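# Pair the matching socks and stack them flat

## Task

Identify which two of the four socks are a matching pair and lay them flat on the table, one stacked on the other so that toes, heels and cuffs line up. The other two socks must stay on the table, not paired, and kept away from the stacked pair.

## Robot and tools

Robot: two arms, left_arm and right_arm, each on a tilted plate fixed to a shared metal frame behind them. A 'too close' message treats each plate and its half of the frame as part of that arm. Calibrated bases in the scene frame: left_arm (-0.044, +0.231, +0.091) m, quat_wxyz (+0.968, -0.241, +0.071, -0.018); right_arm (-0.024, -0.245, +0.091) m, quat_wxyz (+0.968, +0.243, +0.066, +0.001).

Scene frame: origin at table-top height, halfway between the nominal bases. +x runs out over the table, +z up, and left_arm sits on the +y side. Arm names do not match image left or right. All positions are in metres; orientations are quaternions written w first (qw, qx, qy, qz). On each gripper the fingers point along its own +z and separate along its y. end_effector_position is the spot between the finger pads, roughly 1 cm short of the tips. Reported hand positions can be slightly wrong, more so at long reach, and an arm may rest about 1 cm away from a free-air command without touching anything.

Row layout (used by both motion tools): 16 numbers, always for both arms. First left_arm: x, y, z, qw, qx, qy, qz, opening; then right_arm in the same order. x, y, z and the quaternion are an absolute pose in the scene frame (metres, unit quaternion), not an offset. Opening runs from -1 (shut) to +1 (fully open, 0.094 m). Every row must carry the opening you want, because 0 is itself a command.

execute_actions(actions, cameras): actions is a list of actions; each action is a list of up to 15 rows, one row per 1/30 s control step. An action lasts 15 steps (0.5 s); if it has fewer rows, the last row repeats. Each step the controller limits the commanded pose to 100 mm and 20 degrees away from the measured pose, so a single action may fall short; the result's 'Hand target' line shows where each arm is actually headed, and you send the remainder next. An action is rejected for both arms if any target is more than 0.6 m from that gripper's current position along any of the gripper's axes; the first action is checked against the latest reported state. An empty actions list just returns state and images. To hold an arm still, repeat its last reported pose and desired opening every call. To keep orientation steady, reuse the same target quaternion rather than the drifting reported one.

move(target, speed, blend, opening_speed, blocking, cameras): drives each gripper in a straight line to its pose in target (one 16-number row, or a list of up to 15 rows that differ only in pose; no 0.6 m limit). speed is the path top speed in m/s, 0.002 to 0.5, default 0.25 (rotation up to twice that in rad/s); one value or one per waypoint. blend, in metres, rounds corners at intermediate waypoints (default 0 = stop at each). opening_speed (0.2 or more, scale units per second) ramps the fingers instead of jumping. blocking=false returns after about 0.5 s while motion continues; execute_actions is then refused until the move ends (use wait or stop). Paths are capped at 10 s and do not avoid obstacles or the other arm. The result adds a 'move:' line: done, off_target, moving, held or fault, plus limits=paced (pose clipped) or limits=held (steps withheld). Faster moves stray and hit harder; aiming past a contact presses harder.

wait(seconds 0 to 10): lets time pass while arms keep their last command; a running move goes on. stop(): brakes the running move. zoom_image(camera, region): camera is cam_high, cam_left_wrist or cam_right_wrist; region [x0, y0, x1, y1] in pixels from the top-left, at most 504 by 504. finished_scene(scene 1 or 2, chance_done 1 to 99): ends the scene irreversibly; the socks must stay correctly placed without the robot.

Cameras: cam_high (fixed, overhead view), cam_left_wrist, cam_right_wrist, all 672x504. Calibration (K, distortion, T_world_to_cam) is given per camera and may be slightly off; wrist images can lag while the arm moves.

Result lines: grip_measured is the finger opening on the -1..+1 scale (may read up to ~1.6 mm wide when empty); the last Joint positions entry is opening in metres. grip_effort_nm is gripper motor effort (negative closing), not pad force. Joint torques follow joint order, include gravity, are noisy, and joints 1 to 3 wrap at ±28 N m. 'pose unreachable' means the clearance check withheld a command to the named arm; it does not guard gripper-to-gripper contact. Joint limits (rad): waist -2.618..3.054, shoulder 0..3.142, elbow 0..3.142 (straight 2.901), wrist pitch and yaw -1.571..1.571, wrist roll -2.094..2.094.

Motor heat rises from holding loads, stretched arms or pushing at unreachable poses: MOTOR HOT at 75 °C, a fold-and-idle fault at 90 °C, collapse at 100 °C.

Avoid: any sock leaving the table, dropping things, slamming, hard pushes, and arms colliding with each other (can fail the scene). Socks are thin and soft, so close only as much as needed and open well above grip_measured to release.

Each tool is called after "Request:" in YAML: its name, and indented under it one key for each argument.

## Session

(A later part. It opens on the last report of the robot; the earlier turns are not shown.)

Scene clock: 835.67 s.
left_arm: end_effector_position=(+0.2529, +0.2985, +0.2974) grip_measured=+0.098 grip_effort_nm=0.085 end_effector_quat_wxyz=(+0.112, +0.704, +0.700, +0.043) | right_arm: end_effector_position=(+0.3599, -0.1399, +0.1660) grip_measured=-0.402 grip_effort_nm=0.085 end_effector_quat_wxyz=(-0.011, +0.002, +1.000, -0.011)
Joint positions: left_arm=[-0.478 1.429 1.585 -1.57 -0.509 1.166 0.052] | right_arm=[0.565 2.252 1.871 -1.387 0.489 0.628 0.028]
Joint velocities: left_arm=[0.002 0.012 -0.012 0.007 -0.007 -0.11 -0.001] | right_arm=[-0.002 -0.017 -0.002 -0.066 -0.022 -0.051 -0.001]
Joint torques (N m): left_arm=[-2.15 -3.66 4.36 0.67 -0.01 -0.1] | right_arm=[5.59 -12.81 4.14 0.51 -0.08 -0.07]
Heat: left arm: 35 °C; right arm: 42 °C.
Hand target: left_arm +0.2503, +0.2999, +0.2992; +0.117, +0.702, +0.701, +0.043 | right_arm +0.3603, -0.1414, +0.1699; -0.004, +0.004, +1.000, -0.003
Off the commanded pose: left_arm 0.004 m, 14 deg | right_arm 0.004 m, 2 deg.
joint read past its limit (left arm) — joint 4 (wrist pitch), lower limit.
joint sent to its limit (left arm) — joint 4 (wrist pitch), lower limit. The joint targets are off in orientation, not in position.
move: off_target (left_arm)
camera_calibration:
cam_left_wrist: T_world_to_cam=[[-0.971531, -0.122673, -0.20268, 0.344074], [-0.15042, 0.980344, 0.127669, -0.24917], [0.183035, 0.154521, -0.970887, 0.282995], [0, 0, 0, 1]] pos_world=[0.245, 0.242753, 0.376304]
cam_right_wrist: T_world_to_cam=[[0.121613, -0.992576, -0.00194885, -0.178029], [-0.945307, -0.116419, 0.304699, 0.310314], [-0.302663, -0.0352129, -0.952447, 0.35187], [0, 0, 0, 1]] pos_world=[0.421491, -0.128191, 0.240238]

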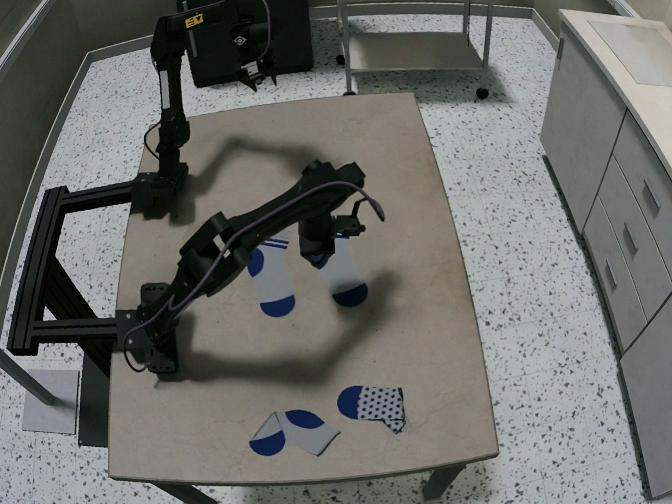

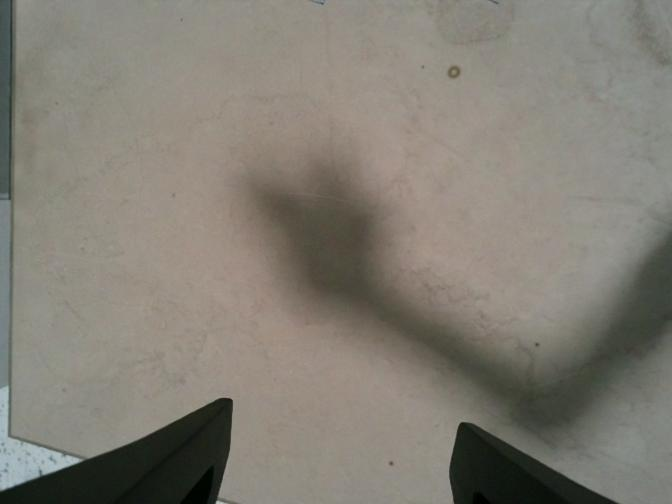

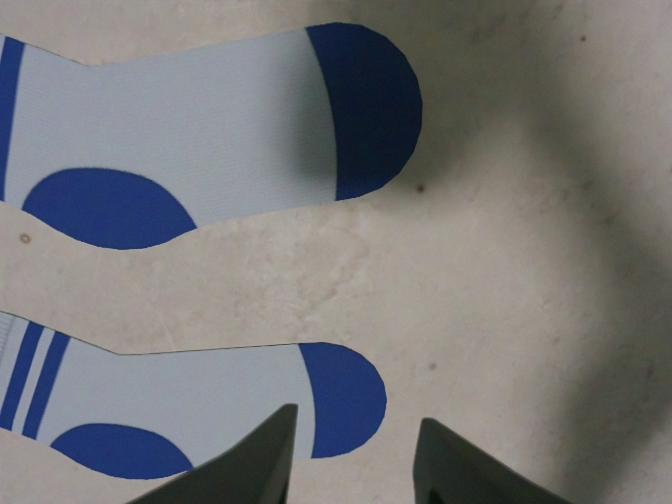

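Request:
move:
  target:
    - [0.25,0.30,0.30,0.0,0.7071,0.7071,0.0,0.1,0.415,-0.145,0.06,0.0,-0.087,0.996,0,-0.3]
    - [0.25,0.30,0.30,0.0,0.7071,0.7071,0.0,0.1,0.415,-0.145,-0.018,0,-0.087,0.996,0,-0.3]
  speed: 0.1
  cameras: ["cam_right_wrist"]

Scene clock: 845.13 s.
left_arm: end_effector_position=(+0.2529, +0.2985, +0.2974) grip_measured=+0.098 grip_effort_nm=0.095 end_effector_quat_wxyz=(+0.112, +0.704, +0.700, +0.043) | right_arm: end_effector_position=(+0.4211, -0.1493, +0.0179) grip_measured=-0.302 grip_effort_nm=0.081 end_effector_quat_wxyz=(+0.006, -0.090, +0.996, +0.003)
Joint positions: left_arm=[-0.478 1.429 1.585 -1.57 -0.509 1.166 0.052] | right_arm=[0.326 2.472 1.789 -0.906 0.505 0.15 0.033]
Joint velocities: left_arm=[0.012 -0.017 0.007 -0.007 -0.022 -0.051 -0.001] | right_arm=[-0.007 0.007 0.007 -0.037 -0.066 0.037 0.001]
Joint torques (N m): left_arm=[-2.06 -3.66 4.31 0.67 0.01 -0.05] | right_arm=[4.48 -8.13 2.33 1.4 0.09 -0.11]
Heat: left arm: 35 °C; right arm: 41 °C.
Hand target: left_arm +0.2503, +0.2999, +0.2992; +0.117, +0.702, +0.701, +0.043 | right_arm +0.4138, -0.1467, -0.0162; -0.003, -0.087, +0.996, -0.003
Off the commanded pose: left_arm 0.004 m, 14 deg | right_arm 0.037 m, 1 deg.
joint read past its limit (left arm) — joint 4 (wrist pitch), lower limit.
joint sent to its limit (left arm) — joint 4 (wrist pitch), lower limit. The joint targets are off in orientation, not in position.
move: off_target (left_arm, right_arm)
camera_calibration:
cam_right_wrist: T_world_to_cam=[[0.301586, -0.953144, -0.0237093, -0.264697], [-0.916285, -0.296619, 0.269144, 0.373702], [-0.263566, -0.0594458, -0.962808, 0.209072], [0, 0, 0, 1]] pos_world=[0.477351, -0.129019, 0.0944402]
Images, in order (width x height): cam_right_wrist 672x504.

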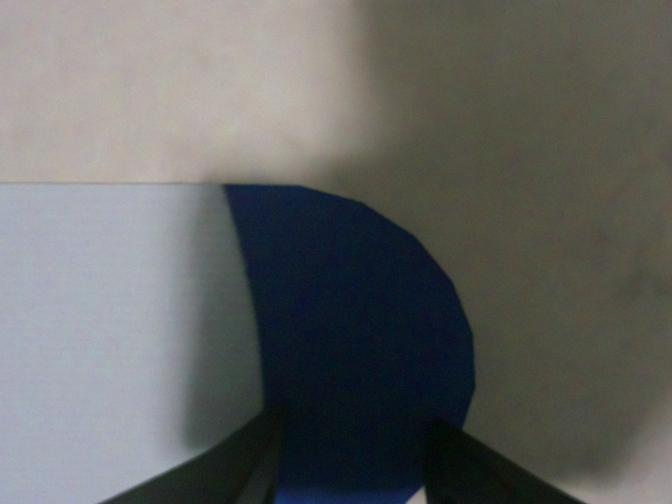

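Request:
move:
  target:
    - [0.25,0.30,0.30,0,0.7071,0.7071,0,0.1,0.415,-0.145,0.05,0,-0.087,0.996,0,-0.3]
    - [0.425,-0.145,0.04,0,-0.087,0.996,0,-0.3]
    - [0.425,-0.145,-0.018,0,-0.087,0.996,0,-0.3]
  speed: 0.1
  cameras: ["cam_right_wrist"]


Request:
move:
  target:
    - [0.25,0.30,0.30,0,0.7071,0.7071,0,0.1,0.415,-0.145,0.05,0,-0.087,0.996,0,-0.3]
    - [0.25,0.30,0.30,0,0.7071,0.7071,0,0.1,0.425,-0.145,0.04,0,-0.087,0.996,0,-0.3]
    - [0.25,0.30,0.30,0,0.7071,0.7071,0,0.1,0.425,-0.145,-0.018,0,-0.087,0.996,0,-0.3]
  speed: 0.1
  cameras: ["cam_right_wrist"]

Scene clock: 862.43 s.
left_arm: end_effector_position=(+0.2529, +0.2985, +0.2974) grip_measured=+0.098 grip_effort_nm=0.090 end_effector_quat_wxyz=(+0.112, +0.704, +0.700, +0.043) | right_arm: end_effector_position=(+0.4344, -0.1508, +0.0182) grip_measured=-0.302 grip_effort_nm=0.081 end_effector_quat_wxyz=(+0.016, -0.086, +0.996, +0.003)
Joint positions: left_arm=[-0.478 1.429 1.585 -1.57 -0.509 1.166 0.052] | right_arm=[0.316 2.494 1.842 -0.909 0.509 0.136 0.033]
Joint velocities: left_arm=[0.007 -0.002 -0.007 0.081 -0.007 -0.007 0] | right_arm=[-0.002 0.002 0.022 -0.007 -0.066 0.051 0]
Joint torques (N m): left_arm=[-1.98 -3.55 4.21 0.64 0.02 -0.03] | right_arm=[4.88 -8.34 2.37 1.24 0 -0.09]
Heat: left arm: 35 °C; right arm: 40 °C.
Hand target: left_arm +0.2503, +0.2999, +0.2992; +0.117, +0.702, +0.701, +0.043 | right_arm +0.4229, -0.1462, -0.0161; -0.001, -0.087, +0.996, +0.000
Off the commanded pose: left_arm 0.004 m, 14 deg | right_arm 0.038 m, 2 deg.
joint read past its limit (left arm) — joint 4 (wrist pitch), lower limit.
joint sent to its limit (left arm) — joint 4 (wrist pitch), lower limit. The joint targets are off in orientation, not in position.
move: off_target (left_arm, right_arm)
camera_calibration:
cam_right_wrist: T_world_to_cam=[[0.294837, -0.955329, -0.0204209, -0.267499], [-0.92353, -0.290378, 0.250543, 0.389813], [-0.245281, -0.05501, -0.96789, 0.205656], [0, 0, 0, 1]] pos_world=[0.489316, -0.131044, 0.095925]
Images, in order (width x height): cam_right_wrist 672x504.

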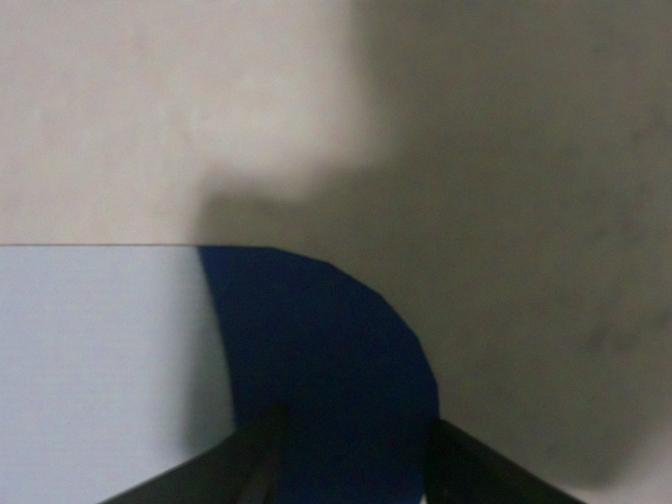

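Request:
move:
  target:
    - [0.25,0.30,0.30,0.0,0.7071,0.7071,0.0,0.1,0.425,-0.14,0.04,0,-0.087,0.996,0,-0.3]
    - [0.25,0.30,0.30,0.0,0.7071,0.7071,0.0,0.1,0.425,-0.137,-0.018,0,-0.087,0.996,0,-0.3]
  speed: 0.1
  cameras: ["cam_right_wrist"]

Request:
move:
  target: [0.25,0.30,0.30,0.0,0.7071,0.7071,0.0,0.1,0.425,-0.137,-0.018,0,-0.087,0.996,0,-1]
  opening_speed: 0.6
  cameras: ["cam_right_wrist"]

Request:
move:
  target:
    - [0.25,0.30,0.30,0.0,0.7071,0.7071,0.0,0.1,0.4,-0.09,0.1,0,-0.087,0.996,0,-1]
    - [0.25,0.30,0.30,0.0,0.7071,0.7071,0.0,0.1,0.32,0.02,0.27,0,-0.2,0.98,0,-1]
    - [0.25,0.30,0.30,0.0,0.7071,0.7071,0.0,0.1,0.255,0.05,0.285,0,-0.259,0.966,0,-1]
  speed: 0.15
  blend: 0.03

Scene clock: 871.83 s.
left_arm: end_effector_position=(+0.2529, +0.2985, +0.2974) grip_measured=+0.098 grip_effort_nm=0.100 end_effector_quat_wxyz=(+0.112, +0.704, +0.700, +0.043) | right_arm: end_effector_position=(+0.4338, -0.1428, +0.0187) grip_measured=-0.302 grip_effort_nm=0.085 end_effector_quat_wxyz=(+0.016, -0.086, +0.996, +0.001)
Joint positions: left_arm=[-0.478 1.429 1.585 -1.57 -0.509 1.166 0.052] | right_arm=[0.333 2.512 1.859 -0.919 0.513 0.156 0.033]
Joint velocities: left_arm=[0.017 0.012 -0.007 0.081 -0.022 0.007 -0.001] | right_arm=[-0.002 -0.007 0.012 -0.037 -0.022 0.066 0]
Joint torques (N m): left_arm=[-2.04 -3.58 4.15 0.68 0 -0.04] | right_arm=[4.79 -8.29 2.54 1.26 -0.04 -0.05]
Heat: left arm: 35 °C; right arm: 40 °C.
Hand target: left_arm +0.2503, +0.2999, +0.2992; +0.117, +0.702, +0.701, +0.043 | right_arm +0.4228, -0.1380, -0.0162; -0.001, -0.087, +0.996, +0.000
Off the commanded pose: left_arm 0.004 m, 14 deg | right_arm 0.038 m, 2 deg.
joint read past its limit (left arm) — joint 4 (wrist pitch), lower limit.
joint sent to its limit (left arm) — joint 4 (wrist pitch), lower limit. The joint targets are off in orientation, not in position.
move: off_target (left_arm, right_arm)
camera_calibration:
cam_right_wrist: T_world_to_cam=[[0.294446, -0.955522, -0.016677, -0.2596], [-0.923794, -0.289052, 0.251104, 0.391721], [-0.244756, -0.0585306, -0.967816, 0.205693], [0, 0, 0, 1]] pos_world=[0.488652, -0.122786, 0.0963816]
Images, in order (width x height): cam_right_wrist 672x504.

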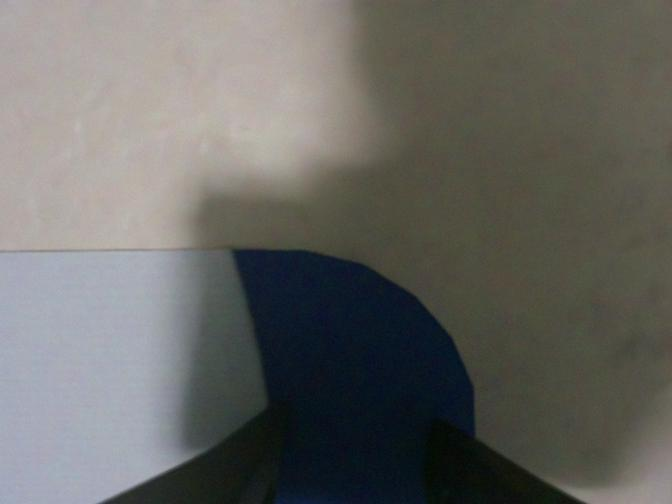

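Scene clock: 873.20 s.
left_arm: end_effector_position=(+0.2529, +0.2985, +0.2974) grip_measured=+0.098 grip_effort_nm=0.100 end_effector_quat_wxyz=(+0.112, +0.704, +0.700, +0.043) | right_arm: end_effector_position=(+0.4383, -0.1387, +0.0186) grip_measured=-0.978 grip_effort_nm=-0.989 end_effector_quat_wxyz=(+0.026, -0.082, +0.996, +0.009)
Joint positions: left_arm=[-0.478 1.429 1.585 -1.57 -0.509 1.166 0.052] | right_arm=[0.334 2.511 1.856 -0.89 0.502 0.152 0.001]
Joint velocities: left_arm=[0.007 -0.007 -0.007 0.037 0.007 0.007 0] | right_arm=[-0.012 -0.002 0.002 0.066 0.022 -0.066 -0.002]
Joint torques (N m): left_arm=[-2.14 -3.52 4.12 0.63 -0.02 -0.04] | right_arm=[4.75 -8.18 2.96 0.96 0.06 -0.08]
Heat: left arm: 35 °C; right arm: 39 °C.
Hand target: left_arm +0.2503, +0.2999, +0.2992; +0.117, +0.702, +0.701, +0.043 | right_arm +0.4233, -0.1376, -0.0162; +0.000, -0.087, +0.996, +0.000
Off the commanded pose: left_arm 0.004 m, 14 deg | right_arm 0.039 m, 3 deg.
joint read past its limit (left arm) — joint 4 (wrist pitch), lower limit.
joint sent to its limit (left arm) — joint 4 (wrist pitch), lower limit. The joint targets are off in orientation, not in position.
move: off_target (left_arm, right_arm)
camera_calibration:
cam_right_wrist: T_world_to_cam=[[0.287152, -0.957477, -0.0279542, -0.253889], [-0.930547, -0.28576, 0.228963, 0.400924], [-0.227215, -0.0397346, -0.973034, 0.201925], [0, 0, 0, 1]] pos_world=[0.491864, -0.120501, 0.0975852]
Images, in order (width x height): cam_right_wrist 672x504.

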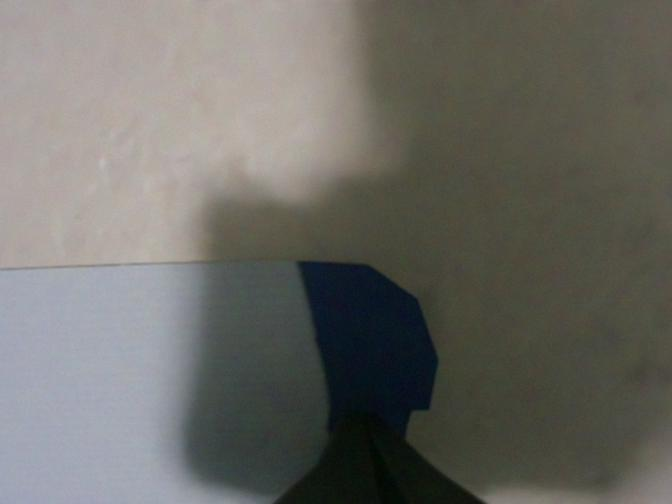

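Scene clock: 876.53 s.
left_arm: end_effector_position=(+0.2529, +0.2985, +0.2974) grip_measured=+0.098 grip_effort_nm=0.095 end_effector_quat_wxyz=(+0.112, +0.704, +0.700, +0.043) | right_arm: end_effector_position=(+0.2562, +0.0613, +0.2769) grip_measured=-0.981 grip_effort_nm=-1.038 end_effector_quat_wxyz=(+0.077, -0.259, +0.960, +0.073)
Joint positions: left_arm=[-0.478 1.429 1.585 -1.57 -0.509 1.166 0.052] | right_arm=[1.081 2.515 2.333 -1.549 0.36 0.547 0.001]
Joint velocities: left_arm=[0.002 -0.032 -0.007 -0.066 0.066 0.007 0] | right_arm=[-0.012 -0.017 0.012 -0.081 0.022 0.007 0]
Joint torques (N m): left_arm=[-1.99 -3.6 4.22 0.72 0.03 -0.06] | right_arm=[5.08 -14.48 4.34 0.6 -0.08 0.1]
Heat: left arm: 35 °C; right arm: 40 °C.
Hand target: left_arm +0.2503, +0.2999, +0.2992; +0.117, +0.702, +0.701, +0.043 | right_arm +0.2523, +0.0523, +0.2849; +0.074, -0.258, +0.961, +0.074
Off the commanded pose: left_arm 0.004 m, 14 deg | right_arm 0.014 m, 12 deg.
joint read past its limit (left arm) — joint 4 (wrist pitch), lower limit.
joint sent to its limit (left arm) — joint 4 (wrist pitch), lower limit. The joint targets are off in orientation, not in position.
joint sent to its limit (right arm) — joint 4 (wrist pitch), lower limit. The joint targets are off in position and orientation.
move: off_target (left_arm, right_arm)
camera_calibration:
cam_left_wrist: T_world_to_cam=[[-0.971531, -0.122673, -0.20268, 0.344074], [-0.15042, 0.980344, 0.127669, -0.24917], [0.183035, 0.154521, -0.970887, 0.282995], [0, 0, 0, 1]] pos_world=[0.245, 0.242753, 0.376304]
cam_right_wrist: T_world_to_cam=[[0.614516, -0.782992, -0.0964065, -0.0784827], [-0.778557, -0.621638, 0.0861099, 0.250716], [-0.127353, 0.022142, -0.99161, 0.395574], [0, 0, 0, 1]] pos_world=[0.293804, 0.0856447, 0.3631]

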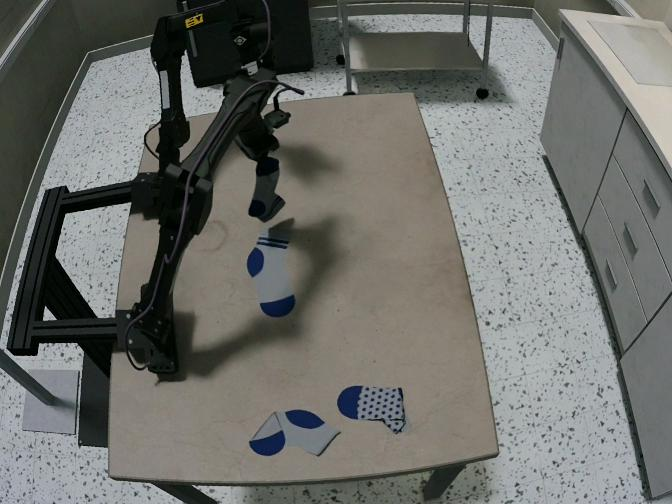

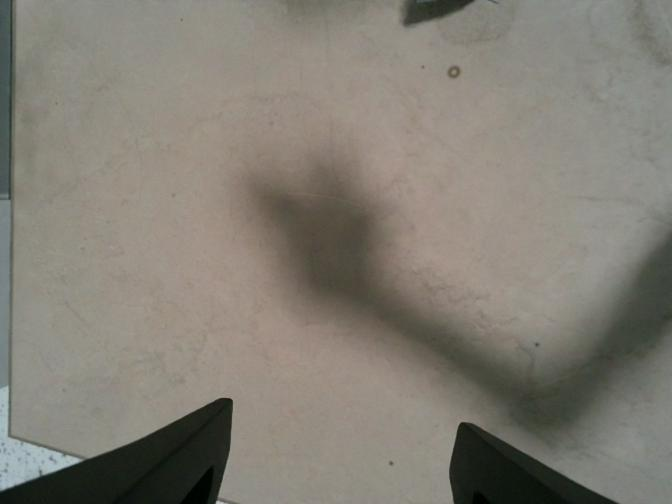

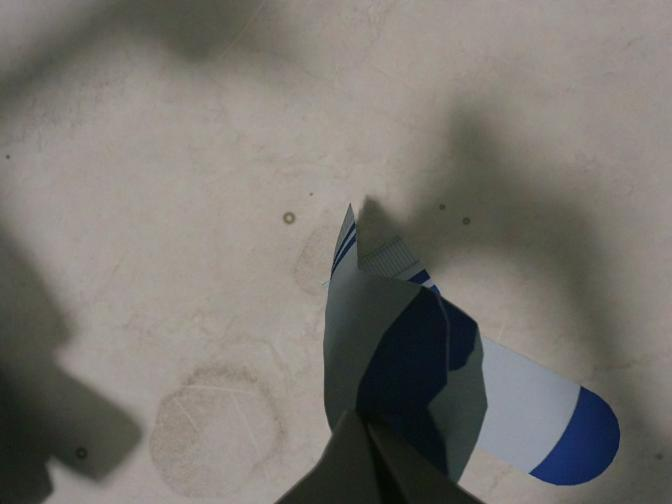

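Request:
move:
  target: [0.25,0.30,0.30,0.0,0.7071,0.7071,0.0,0.1,0.253,0.052,0.215,0,-0.259,0.966,0,-1]
  speed: 0.06
  cameras: ["cam_high","cam_right_wrist"]

Scene clock: 880.80 s.
left_arm: end_effector_position=(+0.2529, +0.2985, +0.2974) grip_measured=+0.098 grip_effort_nm=0.090 end_effector_quat_wxyz=(+0.112, +0.704, +0.700, +0.043) | right_arm: end_effector_position=(+0.2590, +0.0561, +0.2284) grip_measured=-0.981 grip_effort_nm=-1.033 end_effector_quat_wxyz=(+0.029, -0.255, +0.966, +0.031)
Joint positions: left_arm=[-0.478 1.429 1.585 -1.57 -0.509 1.166 0.052] | right_arm=[1.033 2.588 2.29 -1.551 0.359 0.556 0.001]
Joint velocities: left_arm=[0.007 -0.012 0.007 0.007 -0.095 0.037 0] | right_arm=[0.007 0.012 -0.002 0.037 -0.022 0.051 0.002]
Joint torques (N m): left_arm=[-1.95 -3.48 4.18 0.68 0.04 -0.04] | right_arm=[4.86 -10.35 4.45 0.36 0.06 0.1]
Heat: left arm: 35 °C; right arm: 41 °C.
Hand target: left_arm +0.2503, +0.2999, +0.2992; +0.117, +0.702, +0.701, +0.043 | right_arm +0.2533, +0.0522, +0.2145; +0.013, -0.260, +0.965, +0.009
Off the commanded pose: left_arm 0.004 m, 14 deg | right_arm 0.015 m, 5 deg.
joint read past its limit (left arm) — joint 4 (wrist pitch), lower limit.
joint sent to its limit (left arm) — joint 4 (wrist pitch), lower limit. The joint targets are off in orientation, not in position.
joint sent to its limit (right arm) — joint 4 (wrist pitch), lower limit. The joint targets still meet the commanded pose.
move: off_target (left_arm, right_arm)
camera_calibration:
cam_right_wrist: T_world_to_cam=[[0.600753, -0.797446, -0.056358, -0.0937594], [-0.774448, -0.598016, 0.206415, 0.22389], [-0.198308, -0.0803583, -0.97684, 0.368745], [0, 0, 0, 1]] pos_world=[0.302842, 0.0887534, 0.308706]
Images, in order (width x height): cam_high 672x504, cam_right_wrist 672x504.

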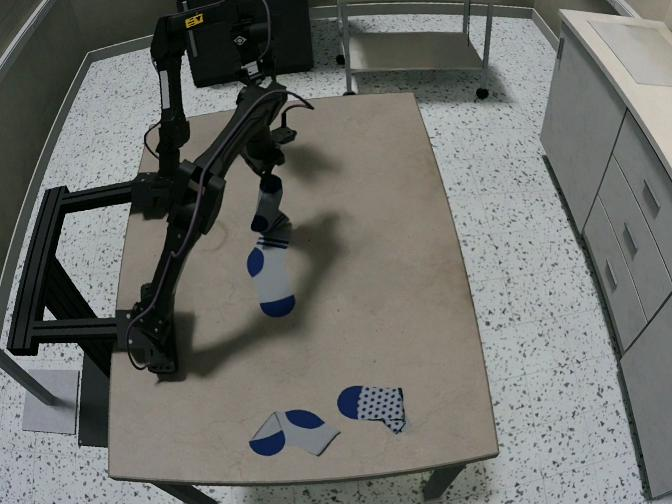

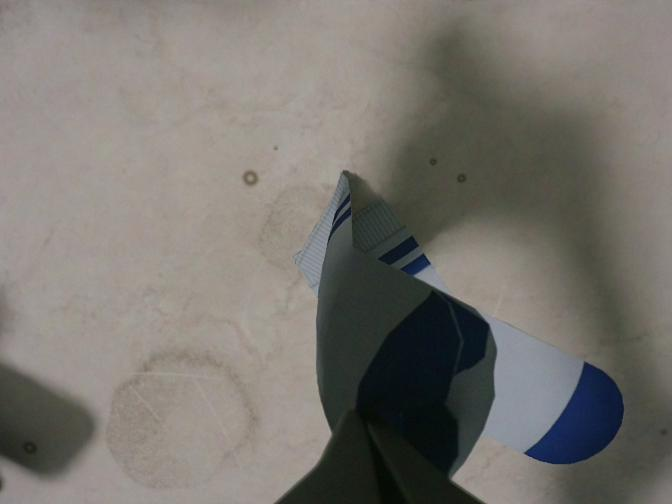

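Request:
zoom_image:
  camera: "cam_right_wrist"
  region: [260, 140, 520, 335]

Scaled by 1.938.

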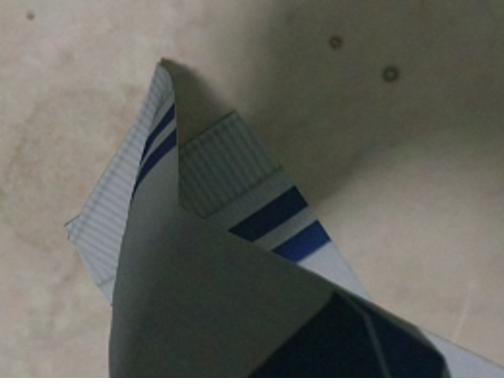

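Request:
move:
  target: [0.25,0.30,0.30,0.0,0.7071,0.7071,0.0,0.1,0.253,0.052,0.19,0,-0.259,0.966,0,-1]
  speed: 0.05
  cameras: ["cam_right_wrist"]

Request:
zoom_image:
  camera: "cam_right_wrist"
  region: [200, 100, 580, 385]

Scene clock: 895.90 s.
left_arm: end_effector_position=(+0.2529, +0.2985, +0.2974) grip_measured=+0.098 grip_effort_nm=0.105 end_effector_quat_wxyz=(+0.112, +0.704, +0.700, +0.043) | right_arm: end_effector_position=(+0.2554, +0.0499, +0.2051) grip_measured=-0.981 grip_effort_nm=-1.038 end_effector_quat_wxyz=(+0.007, -0.256, +0.966, +0.012)
Joint positions: left_arm=[-0.478 1.429 1.585 -1.57 -0.509 1.166 0.052] | right_arm=[1.014 2.596 2.218 -1.525 0.359 0.556 0.001]
Joint velocities: left_arm=[0.012 -0.012 -0.002 0.007 -0.007 -0.037 0] | right_arm=[-0.012 0.012 0.012 0.051 0.051 0.007 0.001]
Joint torques (N m): left_arm=[-2.1 -3.58 4.34 0.63 0.01 -0.05] | right_arm=[4.83 -10.21 4.36 0.61 0.09 0.02]
Heat: left arm: 35 °C; right arm: 39 °C.
Hand target: left_arm +0.2503, +0.2999, +0.2992; +0.117, +0.702, +0.701, +0.043 | right_arm +0.2530, +0.0521, +0.1900; +0.000, -0.260, +0.966, -0.001
Off the commanded pose: left_arm 0.004 m, 14 deg | right_arm 0.015 m, 2 deg.
joint read past its limit (left arm) — joint 4 (wrist pitch), lower limit.
joint sent to its limit (left arm) — joint 4 (wrist pitch), lower limit. The joint targets are off in orientation, not in position.
move: off_target (left_arm, right_arm)
camera_calibration:
cam_right_wrist: T_world_to_cam=[[0.601406, -0.798066, -0.0374465, -0.101841], [-0.765289, -0.588899, 0.259866, 0.20855], [-0.229442, -0.127627, -0.964918, 0.352613], [0, 0, 0, 1]] pos_world=[0.301753, 0.0865424, 0.282234]
Images, in order (width x height): cam_right_wrist 672x504.

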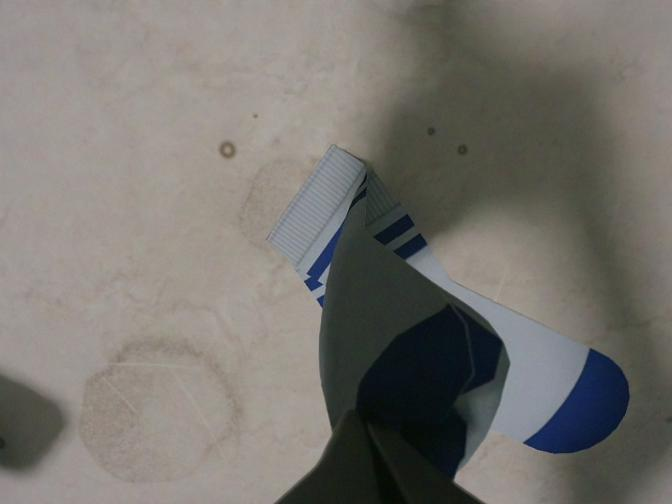

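Scaled by 1.326.

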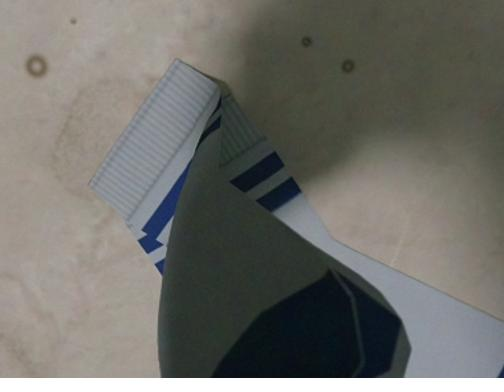

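Request:
move:
  target:
    - [0.25,0.30,0.30,0.0,0.7071,0.7071,0.0,0.1,0.235,0.06,0.28,0,-0.2,0.98,0,-1]
    - [0.25,0.30,0.30,0.0,0.7071,0.7071,0.0,0.1,0.225,0.068,0.24,0,-0.11,0.994,0,-1]
    - [0.25,0.30,0.30,0.0,0.7071,0.7071,0.0,0.1,0.225,0.068,0.205,0,-0.11,0.994,0,-1]
  speed: 0.07
  cameras: ["cam_right_wrist"]

Request:
zoom_image:
  camera: "cam_right_wrist"
  region: [200, 100, 580, 385]

Scene clock: 909.40 s.
left_arm: end_effector_position=(+0.2529, +0.2985, +0.2974) grip_measured=+0.098 grip_effort_nm=0.100 end_effector_quat_wxyz=(+0.112, +0.704, +0.700, +0.043) | right_arm: end_effector_position=(+0.2289, +0.0692, +0.2138) grip_measured=-0.981 grip_effort_nm=-1.038 end_effector_quat_wxyz=(+0.009, -0.109, +0.994, +0.015)
Joint positions: left_arm=[-0.478 1.429 1.585 -1.57 -0.509 1.166 0.052] | right_arm=[1.086 2.627 2.257 -1.551 0.339 0.926 0.001]
Joint velocities: left_arm=[-0.012 0.007 -0.012 0.007 -0.022 0.007 -0.001] | right_arm=[-0.012 -0.007 -0.017 -0.037 0.007 0.037 0]
Joint torques (N m): left_arm=[-2.11 -3.47 4.21 0.67 0.03 -0.09] | right_arm=[4.72 -10.96 5.46 0.34 -0.03 0.1]
Heat: left arm: 35 °C; right arm: 40 °C.
Hand target: left_arm +0.2503, +0.2999, +0.2992; +0.117, +0.702, +0.701, +0.043 | right_arm +0.2247, +0.0682, +0.2048; +0.000, -0.110, +0.994, +0.001
Off the commanded pose: left_arm 0.004 m, 14 deg | right_arm 0.010 m, 2 deg.
joint read past its limit (left arm) — joint 4 (wrist pitch), lower limit.
joint sent to its limit (left arm) — joint 4 (wrist pitch), lower limit. The joint targets are off in orientation, not in position.
move: off_target (left_arm)
camera_calibration:
cam_right_wrist: T_world_to_cam=[[0.337795, -0.940141, -0.0450392, 0.00161222], [-0.905217, -0.33761, 0.258072, 0.212369], [-0.25783, -0.0464051, -0.965075, 0.358303], [0, 0, 0, 1]] pos_world=[0.284077, 0.0898409, 0.291056]
Images, in order (width x height): cam_right_wrist 672x504.

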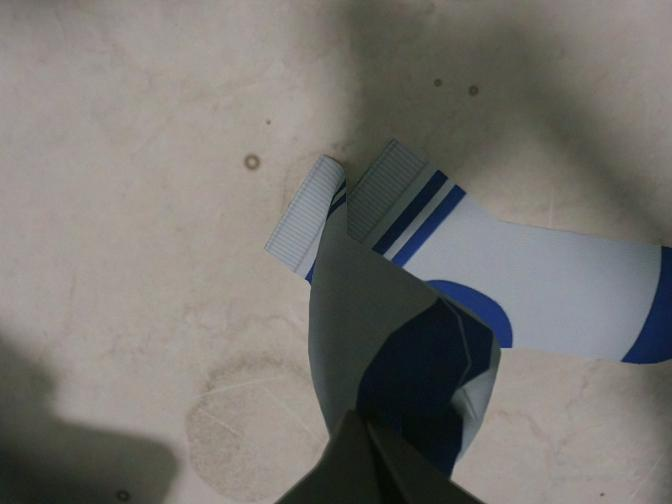

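Scaled by 1.326.

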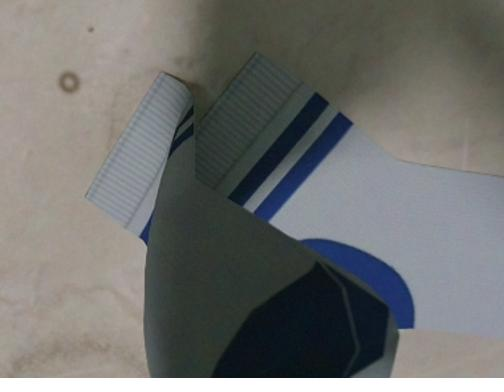

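Request:
move:
  target:
    - [0.25,0.30,0.30,0.0,0.7071,0.7071,0.0,0.1,0.235,0.06,0.275,0,-0.08,0.997,0,-1]
    - [0.25,0.30,0.30,0.0,0.7071,0.7071,0.0,0.1,0.245,0.053,0.25,0,-0.044,0.999,0,-1]
    - [0.25,0.30,0.30,0.0,0.7071,0.7071,0.0,0.1,0.245,0.053,0.205,0,-0.044,0.999,0,-1]
  speed: 0.07
  cameras: ["cam_right_wrist"]

Request:
zoom_image:
  camera: "cam_right_wrist"
  region: [200, 100, 580, 385]

Scene clock: 917.13 s.
left_arm: end_effector_position=(+0.2529, +0.2985, +0.2974) grip_measured=+0.098 grip_effort_nm=0.100 end_effector_quat_wxyz=(+0.112, +0.704, +0.700, +0.043) | right_arm: end_effector_position=(+0.2488, +0.0560, +0.2153) grip_measured=-0.981 grip_effort_nm=-1.028 end_effector_quat_wxyz=(+0.006, -0.041, +0.999, +0.020)
Joint positions: left_arm=[-0.478 1.429 1.585 -1.57 -0.509 1.166 0.052] | right_arm=[1.038 2.603 2.257 -1.551 0.347 1.012 0.001]
Joint velocities: left_arm=[-0.007 0.007 0.002 0.022 -0.007 0.007 0] | right_arm=[-0.012 -0.002 -0.002 0.007 0.007 0.007 0.001]
Joint torques (N m): left_arm=[-2 -3.6 4.22 0.69 0.03 -0.03] | right_arm=[4.94 -10.82 5.07 0.3 0.09 0.1]
Heat: left arm: 35 °C; right arm: 40 °C.
Hand target: left_arm +0.2503, +0.2999, +0.2992; +0.117, +0.702, +0.701, +0.043 | right_arm +0.2453, +0.0528, +0.2052; +0.001, -0.044, +0.999, +0.000
Off the commanded pose: left_arm 0.004 m, 14 deg | right_arm 0.011 m, 2 deg.
joint read past its limit (left arm) — joint 4 (wrist pitch), lower limit.
joint sent to its limit (left arm) — joint 4 (wrist pitch), lower limit. The joint targets are off in orientation, not in position.
move: off_target (left_arm, right_arm)
camera_calibration:
cam_right_wrist: T_world_to_cam=[[0.206965, -0.976579, -0.0588068, 0.0201265], [-0.940461, -0.215156, 0.263136, 0.226326], [-0.269625, 0.00084558, -0.962965, 0.364075], [0, 0, 0, 1]] pos_world=[0.306849, 0.0680426, 0.292221]
Images, in order (width x height): cam_right_wrist 672x504.

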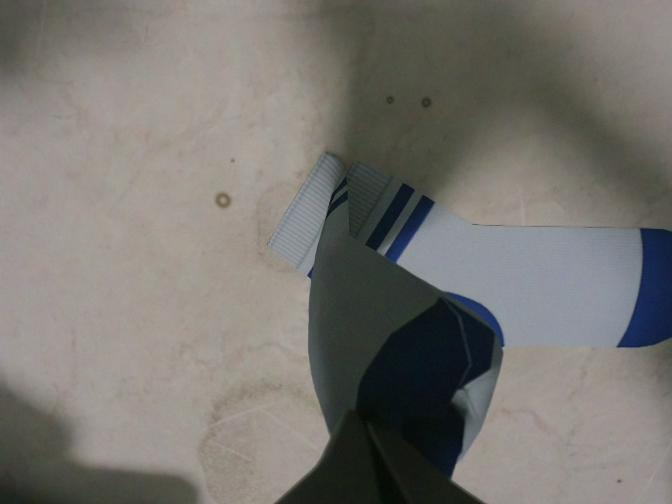

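Scaled by 1.326.

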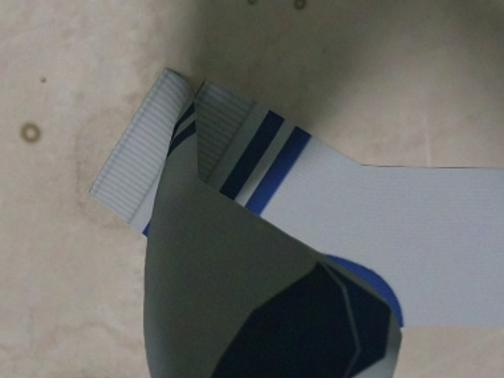

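Request:
move:
  target:
    - [0.25,0.30,0.30,0.0,0.7071,0.7071,0.0,0.1,0.244,0.045,0.25,0,-0.044,0.999,0,-1]
    - [0.25,0.30,0.30,0.0,0.7071,0.7071,0.0,0.1,0.2435,0.032,0.25,0,-0.044,0.999,0,-1]
    - [0.25,0.30,0.30,0.0,0.7071,0.7071,0.0,0.1,0.2435,0.032,0.2,0,-0.044,0.999,0,-1]
  speed: 0.07
  cameras: ["cam_right_wrist"]

Request:
zoom_image:
  camera: "cam_right_wrist"
  region: [200, 100, 580, 385]

Scene clock: 924.70 s.
left_arm: end_effector_position=(+0.2529, +0.2985, +0.2974) grip_measured=+0.098 grip_effort_nm=0.095 end_effector_quat_wxyz=(+0.112, +0.704, +0.700, +0.043) | right_arm: end_effector_position=(+0.2439, +0.0313, +0.2073) grip_measured=-0.981 grip_effort_nm=-1.033 end_effector_quat_wxyz=(-0.002, -0.039, +0.999, +0.006)
Joint positions: left_arm=[-0.478 1.429 1.585 -1.57 -0.509 1.166 0.052] | right_arm=[1.018 2.506 2.079 -1.498 0.354 1.007 0.001]
Joint velocities: left_arm=[-0.007 0.002 -0.017 -0.022 -0.037 0.022 0] | right_arm=[0.017 -0.007 -0.007 0.007 0.022 0.022 0]
Joint torques (N m): left_arm=[-2.02 -3.58 4.11 0.71 0.04 -0.07] | right_arm=[4.78 -10.88 4.56 0.62 0.12 -0.08]
Heat: left arm: 35 °C; right arm: 41 °C.
Hand target: left_arm +0.2503, +0.2999, +0.2992; +0.117, +0.702, +0.701, +0.043 | right_arm +0.2437, +0.0323, +0.2000; +0.000, -0.044, +0.999, +0.000
Off the commanded pose: left_arm 0.004 m, 14 deg | right_arm 0.007 m, 1 deg.
joint read past its limit (left arm) — joint 4 (wrist pitch), lower limit.
joint sent to its limit (left arm) — joint 4 (wrist pitch), lower limit. The joint targets are off in orientation, not in position.
move: off_target (left_arm)
camera_calibration:
cam_right_wrist: T_world_to_cam=[[0.202858, -0.978633, -0.0335497, -0.0076663], [-0.937103, -0.20396, 0.283264, 0.213155], [-0.284055, -0.0260228, -0.958455, 0.358505], [0, 0, 0, 1]] pos_world=[0.303139, 0.0453019, 0.282974]
Images, in order (width x height): cam_right_wrist 672x504.

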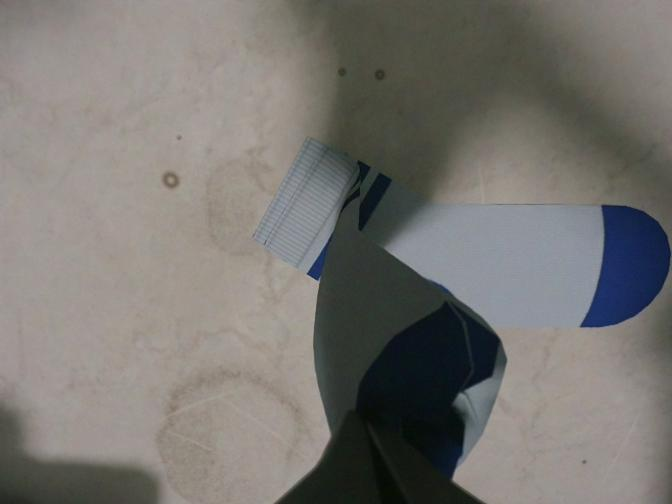

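Scaled by 1.326.

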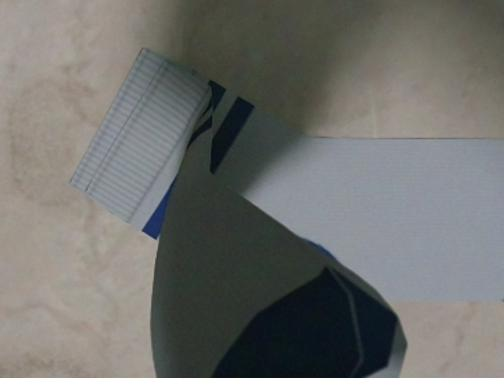

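Request:
move:
  target:
    - [0.25,0.30,0.30,0.0,0.7071,0.7071,0.0,0.1,0.2435,0.034,0.25,0,-0.044,0.999,0,-1]
    - [0.25,0.30,0.30,0.0,0.7071,0.7071,0.0,0.1,0.245,0.038,0.25,0,-0.044,0.999,0,-1]
    - [0.25,0.30,0.30,0.0,0.7071,0.7071,0.0,0.1,0.245,0.038,0.2,0,-0.044,0.999,0,-1]
  speed: 0.07
  cameras: ["cam_right_wrist"]

Request:
zoom_image:
  camera: "cam_right_wrist"
  region: [200, 100, 580, 385]

Scene clock: 932.93 s.
left_arm: end_effector_position=(+0.2529, +0.2985, +0.2974) grip_measured=+0.098 grip_effort_nm=0.095 end_effector_quat_wxyz=(+0.112, +0.704, +0.700, +0.043) | right_arm: end_effector_position=(+0.2460, +0.0362, +0.2083) grip_measured=-0.981 grip_effort_nm=-1.038 end_effector_quat_wxyz=(-0.001, -0.040, +0.999, +0.007)
Joint positions: left_arm=[-0.478 1.429 1.585 -1.57 -0.509 1.166 0.052] | right_arm=[1.02 2.531 2.122 -1.514 0.355 1.007 0.001]
Joint velocities: left_arm=[-0.022 -0.022 -0.002 0.007 -0.022 0.022 0] | right_arm=[0.012 0.002 0.007 0.007 -0.022 0.037 0]
Joint torques (N m): left_arm=[-2.18 -3.47 4.15 0.71 0 -0.05] | right_arm=[4.89 -10.84 4.56 0.58 0.08 -0.04]
Heat: left arm: 35 °C; right arm: 40 °C.
Hand target: left_arm +0.2503, +0.2999, +0.2992; +0.117, +0.702, +0.701, +0.043 | right_arm +0.2450, +0.0378, +0.2001; +0.000, -0.044, +0.999, +0.000
Off the commanded pose: left_arm 0.004 m, 14 deg | right_arm 0.009 m, 1 deg.
joint read past its limit (left arm) — joint 4 (wrist pitch), lower limit.
joint sent to its limit (left arm) — joint 4 (wrist pitch), lower limit. The joint targets are off in orientation, not in position.
move: off_target (left_arm)
camera_calibration:
cam_right_wrist: T_world_to_cam=[[0.204138, -0.978316, -0.0350205, -0.0032827], [-0.937479, -0.205668, 0.280773, 0.216568], [-0.281887, -0.0244855, -0.959135, 0.359803], [0, 0, 0, 1]] pos_world=[0.305122, 0.0501394, 0.284178]
Images, in order (width x height): cam_right_wrist 672x504.

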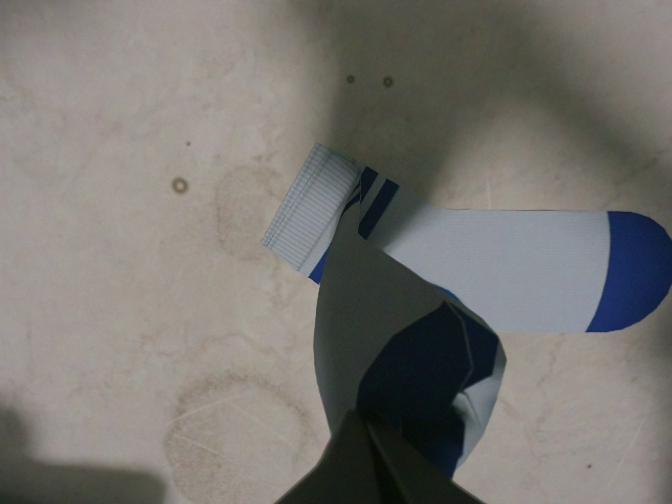

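Scaled by 1.326.

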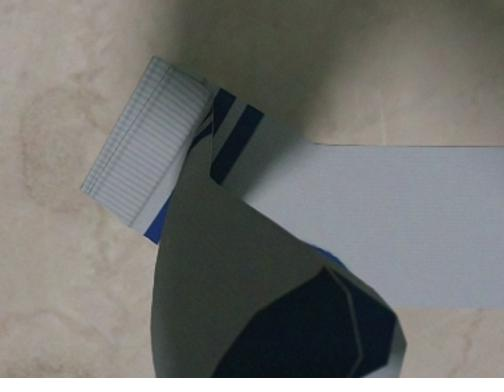

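Request:
move:
  target:
    - [0.25,0.30,0.30,0.0,0.7071,0.7071,0.0,0.1,0.25,0.01,0.185,0,-0.044,0.999,0,-1]
    - [0.25,0.30,0.30,0.0,0.7071,0.7071,0.0,0.1,0.255,-0.04,0.135,0,-0.044,0.999,0,-1]
  speed: 0.08
  blend: 0.02
  cameras: ["cam_high","cam_right_wrist"]

Scene clock: 940.97 s.
left_arm: end_effector_position=(+0.2529, +0.2985, +0.2974) grip_measured=+0.098 grip_effort_nm=0.100 end_effector_quat_wxyz=(+0.112, +0.704, +0.700, +0.043) | right_arm: end_effector_position=(+0.2536, -0.0373, +0.1291) grip_measured=-0.981 grip_effort_nm=-1.038 end_effector_quat_wxyz=(-0.012, -0.045, +0.999, -0.009)
Joint positions: left_arm=[-0.478 1.429 1.585 -1.57 -0.509 1.166 0.052] | right_arm=[0.85 2.303 1.554 -1.152 0.412 0.84 0.001]
Joint velocities: left_arm=[-0.002 -0.012 -0.002 -0.051 -0.081 0.007 -0.001] | right_arm=[-0.002 0.012 -0.002 0.037 0.022 -0.125 0]
Joint torques (N m): left_arm=[-2.03 -3.64 4.08 0.7 0.03 -0.09] | right_arm=[4.88 -12.86 4.14 0.54 0.1 -0.07]
Heat: left arm: 35 °C; right arm: 41 °C.
Hand target: left_arm +0.2503, +0.2999, +0.2992; +0.117, +0.702, +0.701, +0.043 | right_arm +0.2565, -0.0398, +0.1349; +0.000, -0.044, +0.999, -0.002
Off the commanded pose: left_arm 0.004 m, 14 deg | right_arm 0.007 m, 2 deg.
joint read past its limit (left arm) — joint 4 (wrist pitch), lower limit.
joint sent to its limit (left arm) — joint 4 (wrist pitch), lower limit. The joint targets are off in orientation, not in position.
move: off_target (left_arm)
camera_calibration:
cam_right_wrist: T_world_to_cam=[[0.213722, -0.976873, -0.00655537, -0.0855444], [-0.929157, -0.205345, 0.30741, 0.225276], [-0.301647, -0.0596093, -0.951554, 0.286855], [0, 0, 0, 1]] pos_world=[0.314128, -0.0202075, 0.203145]
Images, in order (width x height): cam_high 672x504, cam_right_wrist 672x504.

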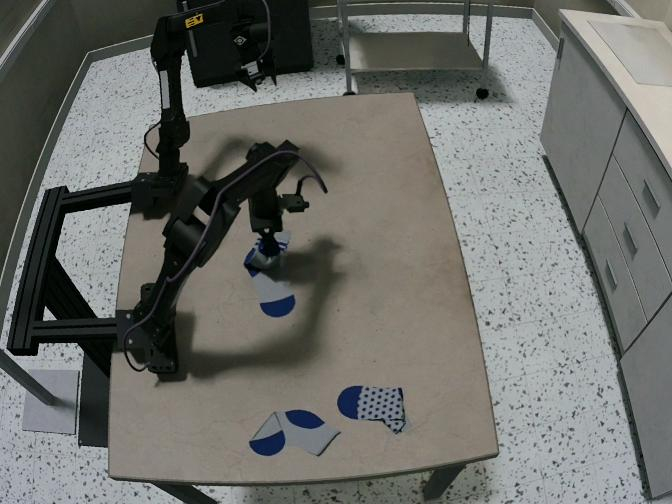

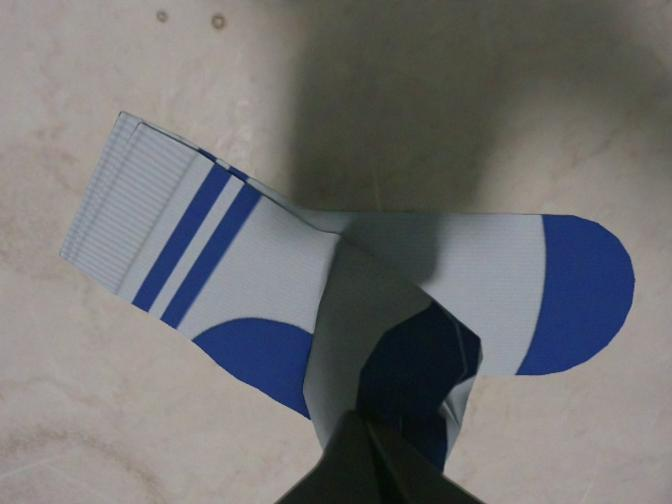

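Request:
move:
  target:
    - [0.25,0.30,0.30,0.0,0.7071,0.7071,0.0,0.1,0.257,-0.085,0.075,0,-0.044,0.999,0,-1]
    - [0.25,0.30,0.30,0.0,0.7071,0.7071,0.0,0.1,0.257,-0.105,0.042,0,-0.03,0.94,-0.34,-1]
  speed: 0.08
  blend: 0.02
  cameras: ["cam_high","cam_right_wrist"]

Scene clock: 950.17 s.
left_arm: end_effector_position=(+0.2529, +0.2985, +0.2974) grip_measured=+0.098 grip_effort_nm=0.090 end_effector_quat_wxyz=(+0.112, +0.704, +0.700, +0.043) | right_arm: end_effector_position=(+0.2572, -0.1104, +0.0409) grip_measured=-0.981 grip_effort_nm=-1.038 end_effector_quat_wxyz=(-0.005, -0.026, +0.943, -0.331)
Joint positions: left_arm=[-0.478 1.429 1.585 -1.57 -0.509 1.166 0.052] | right_arm=[0.769 2.76 1.726 -1.515 0.803 1.211 0.001]
Joint velocities: left_arm=[0.002 0.007 0.012 -0.037 0.037 -0.081 0.001] | right_arm=[-0.007 -0.017 -0.002 0.007 -0.037 0.022 -0.001]
Joint torques (N m): left_arm=[-2.04 -3.55 4.04 0.67 0.06 -0.05] | right_arm=[6.95 -9.81 5.57 -0.94 0.26 0.14]
Heat: left arm: 35 °C; right arm: 41 °C.
Hand target: left_arm +0.2503, +0.2999, +0.2992; +0.117, +0.702, +0.701, +0.043 | right_arm +0.2568, -0.1039, +0.0403; +0.006, -0.035, +0.941, -0.337
Off the commanded pose: left_arm 0.004 m, 14 deg | right_arm 0.006 m, 1 deg.
joint read past its limit (left arm) — joint 4 (wrist pitch), lower limit.
joint sent to its limit (left arm) — joint 4 (wrist pitch), lower limit. The joint targets are off in orientation, not in position.
move: off_target (left_arm)
camera_calibration:
cam_right_wrist: T_world_to_cam=[[0.178934, -0.780504, 0.598996, -0.152442], [-0.945079, 0.0328962, 0.325182, 0.27035], [-0.27351, -0.624285, -0.731752, 0.121092], [0, 0, 0, 1]] pos_world=[0.315899, -0.0522793, 0.0920088]
Images, in order (width x height): cam_high 672x504, cam_right_wrist 672x504.

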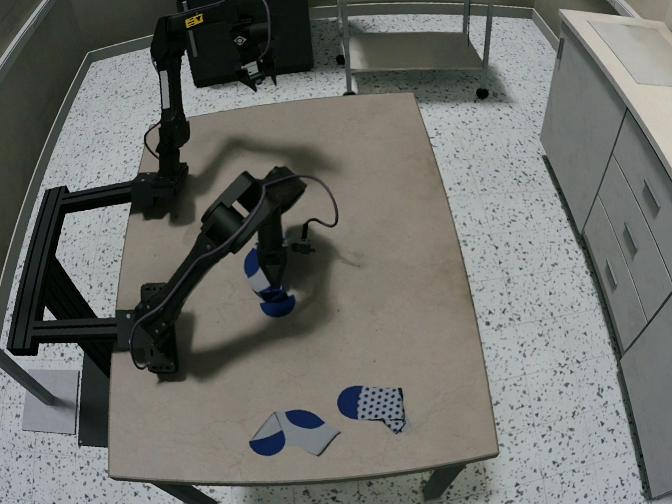

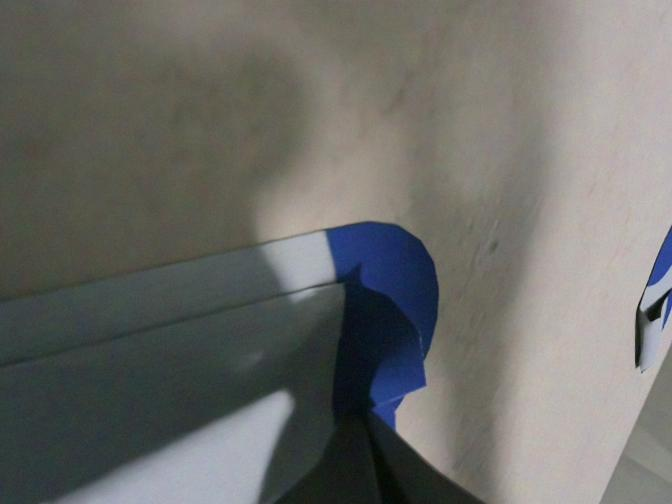

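Request:
move:
  target: [0.25,0.30,0.30,0.0,0.7071,0.7071,0.0,0.1,0.265,-0.11,0.036,0,-0.03,0.94,-0.34,-1]
  speed: 0.04
  cameras: ["cam_right_wrist"]

Scene clock: 960.17 s.
left_arm: end_effector_position=(+0.2529, +0.2985, +0.2974) grip_measured=+0.098 grip_effort_nm=0.100 end_effector_quat_wxyz=(+0.112, +0.704, +0.700, +0.043) | right_arm: end_effector_position=(+0.2622, -0.1116, +0.0404) grip_measured=-0.981 grip_effort_nm=-1.043 end_effector_quat_wxyz=(-0.001, -0.025, +0.943, -0.333)
Joint positions: left_arm=[-0.478 1.429 1.585 -1.57 -0.509 1.166 0.052] | right_arm=[0.76 2.766 1.74 -1.521 0.818 1.211 0.001]
Joint velocities: left_arm=[-0.002 -0.002 0.017 0.007 -0.081 0.051 -0.001] | right_arm=[-0.007 0.002 -0.012 -0.022 0.081 -0.007 0]
Joint torques (N m): left_arm=[-1.89 -3.6 4.23 0.65 0.02 -0.03] | right_arm=[5.08 -9.69 5.98 -0.9 0.3 0.01]
Heat: left arm: 35 °C; right arm: 41 °C.
Hand target: left_arm +0.2503, +0.2999, +0.2992; +0.117, +0.702, +0.701, +0.043 | right_arm +0.2648, -0.1101, +0.0360; +0.000, -0.030, +0.940, -0.339
Off the commanded pose: left_arm 0.004 m, 14 deg | right_arm 0.005 m, 1 deg.
joint read past its limit (left arm) — joint 4 (wrist pitch), lower limit.
joint sent to its limit (left arm) — joint 4 (wrist pitch), lower limit. The joint targets are off in orientation, not in position.
move: off_target (left_arm)
camera_calibration:
cam_right_wrist: T_world_to_cam=[[0.173573, -0.777798, 0.604072, -0.15251], [-0.947933, 0.0343542, 0.316612, 0.276605], [-0.267013, -0.627575, -0.731337, 0.119232], [0, 0, 0, 1]] pos_world=[0.320511, -0.0532974, 0.0917496]
Images, in order (width x height): cam_right_wrist 672x504.

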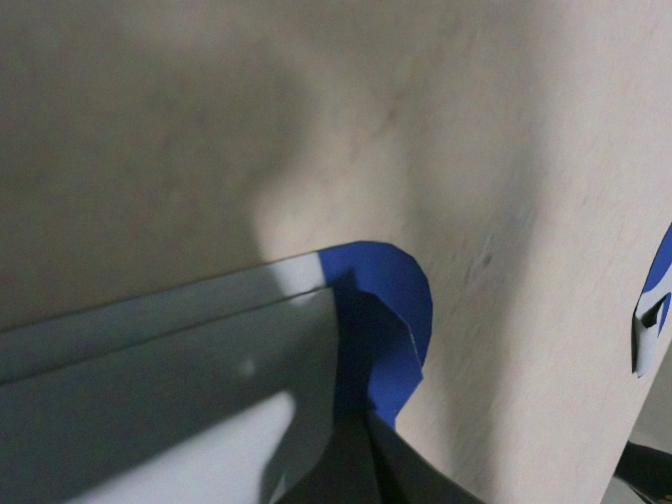

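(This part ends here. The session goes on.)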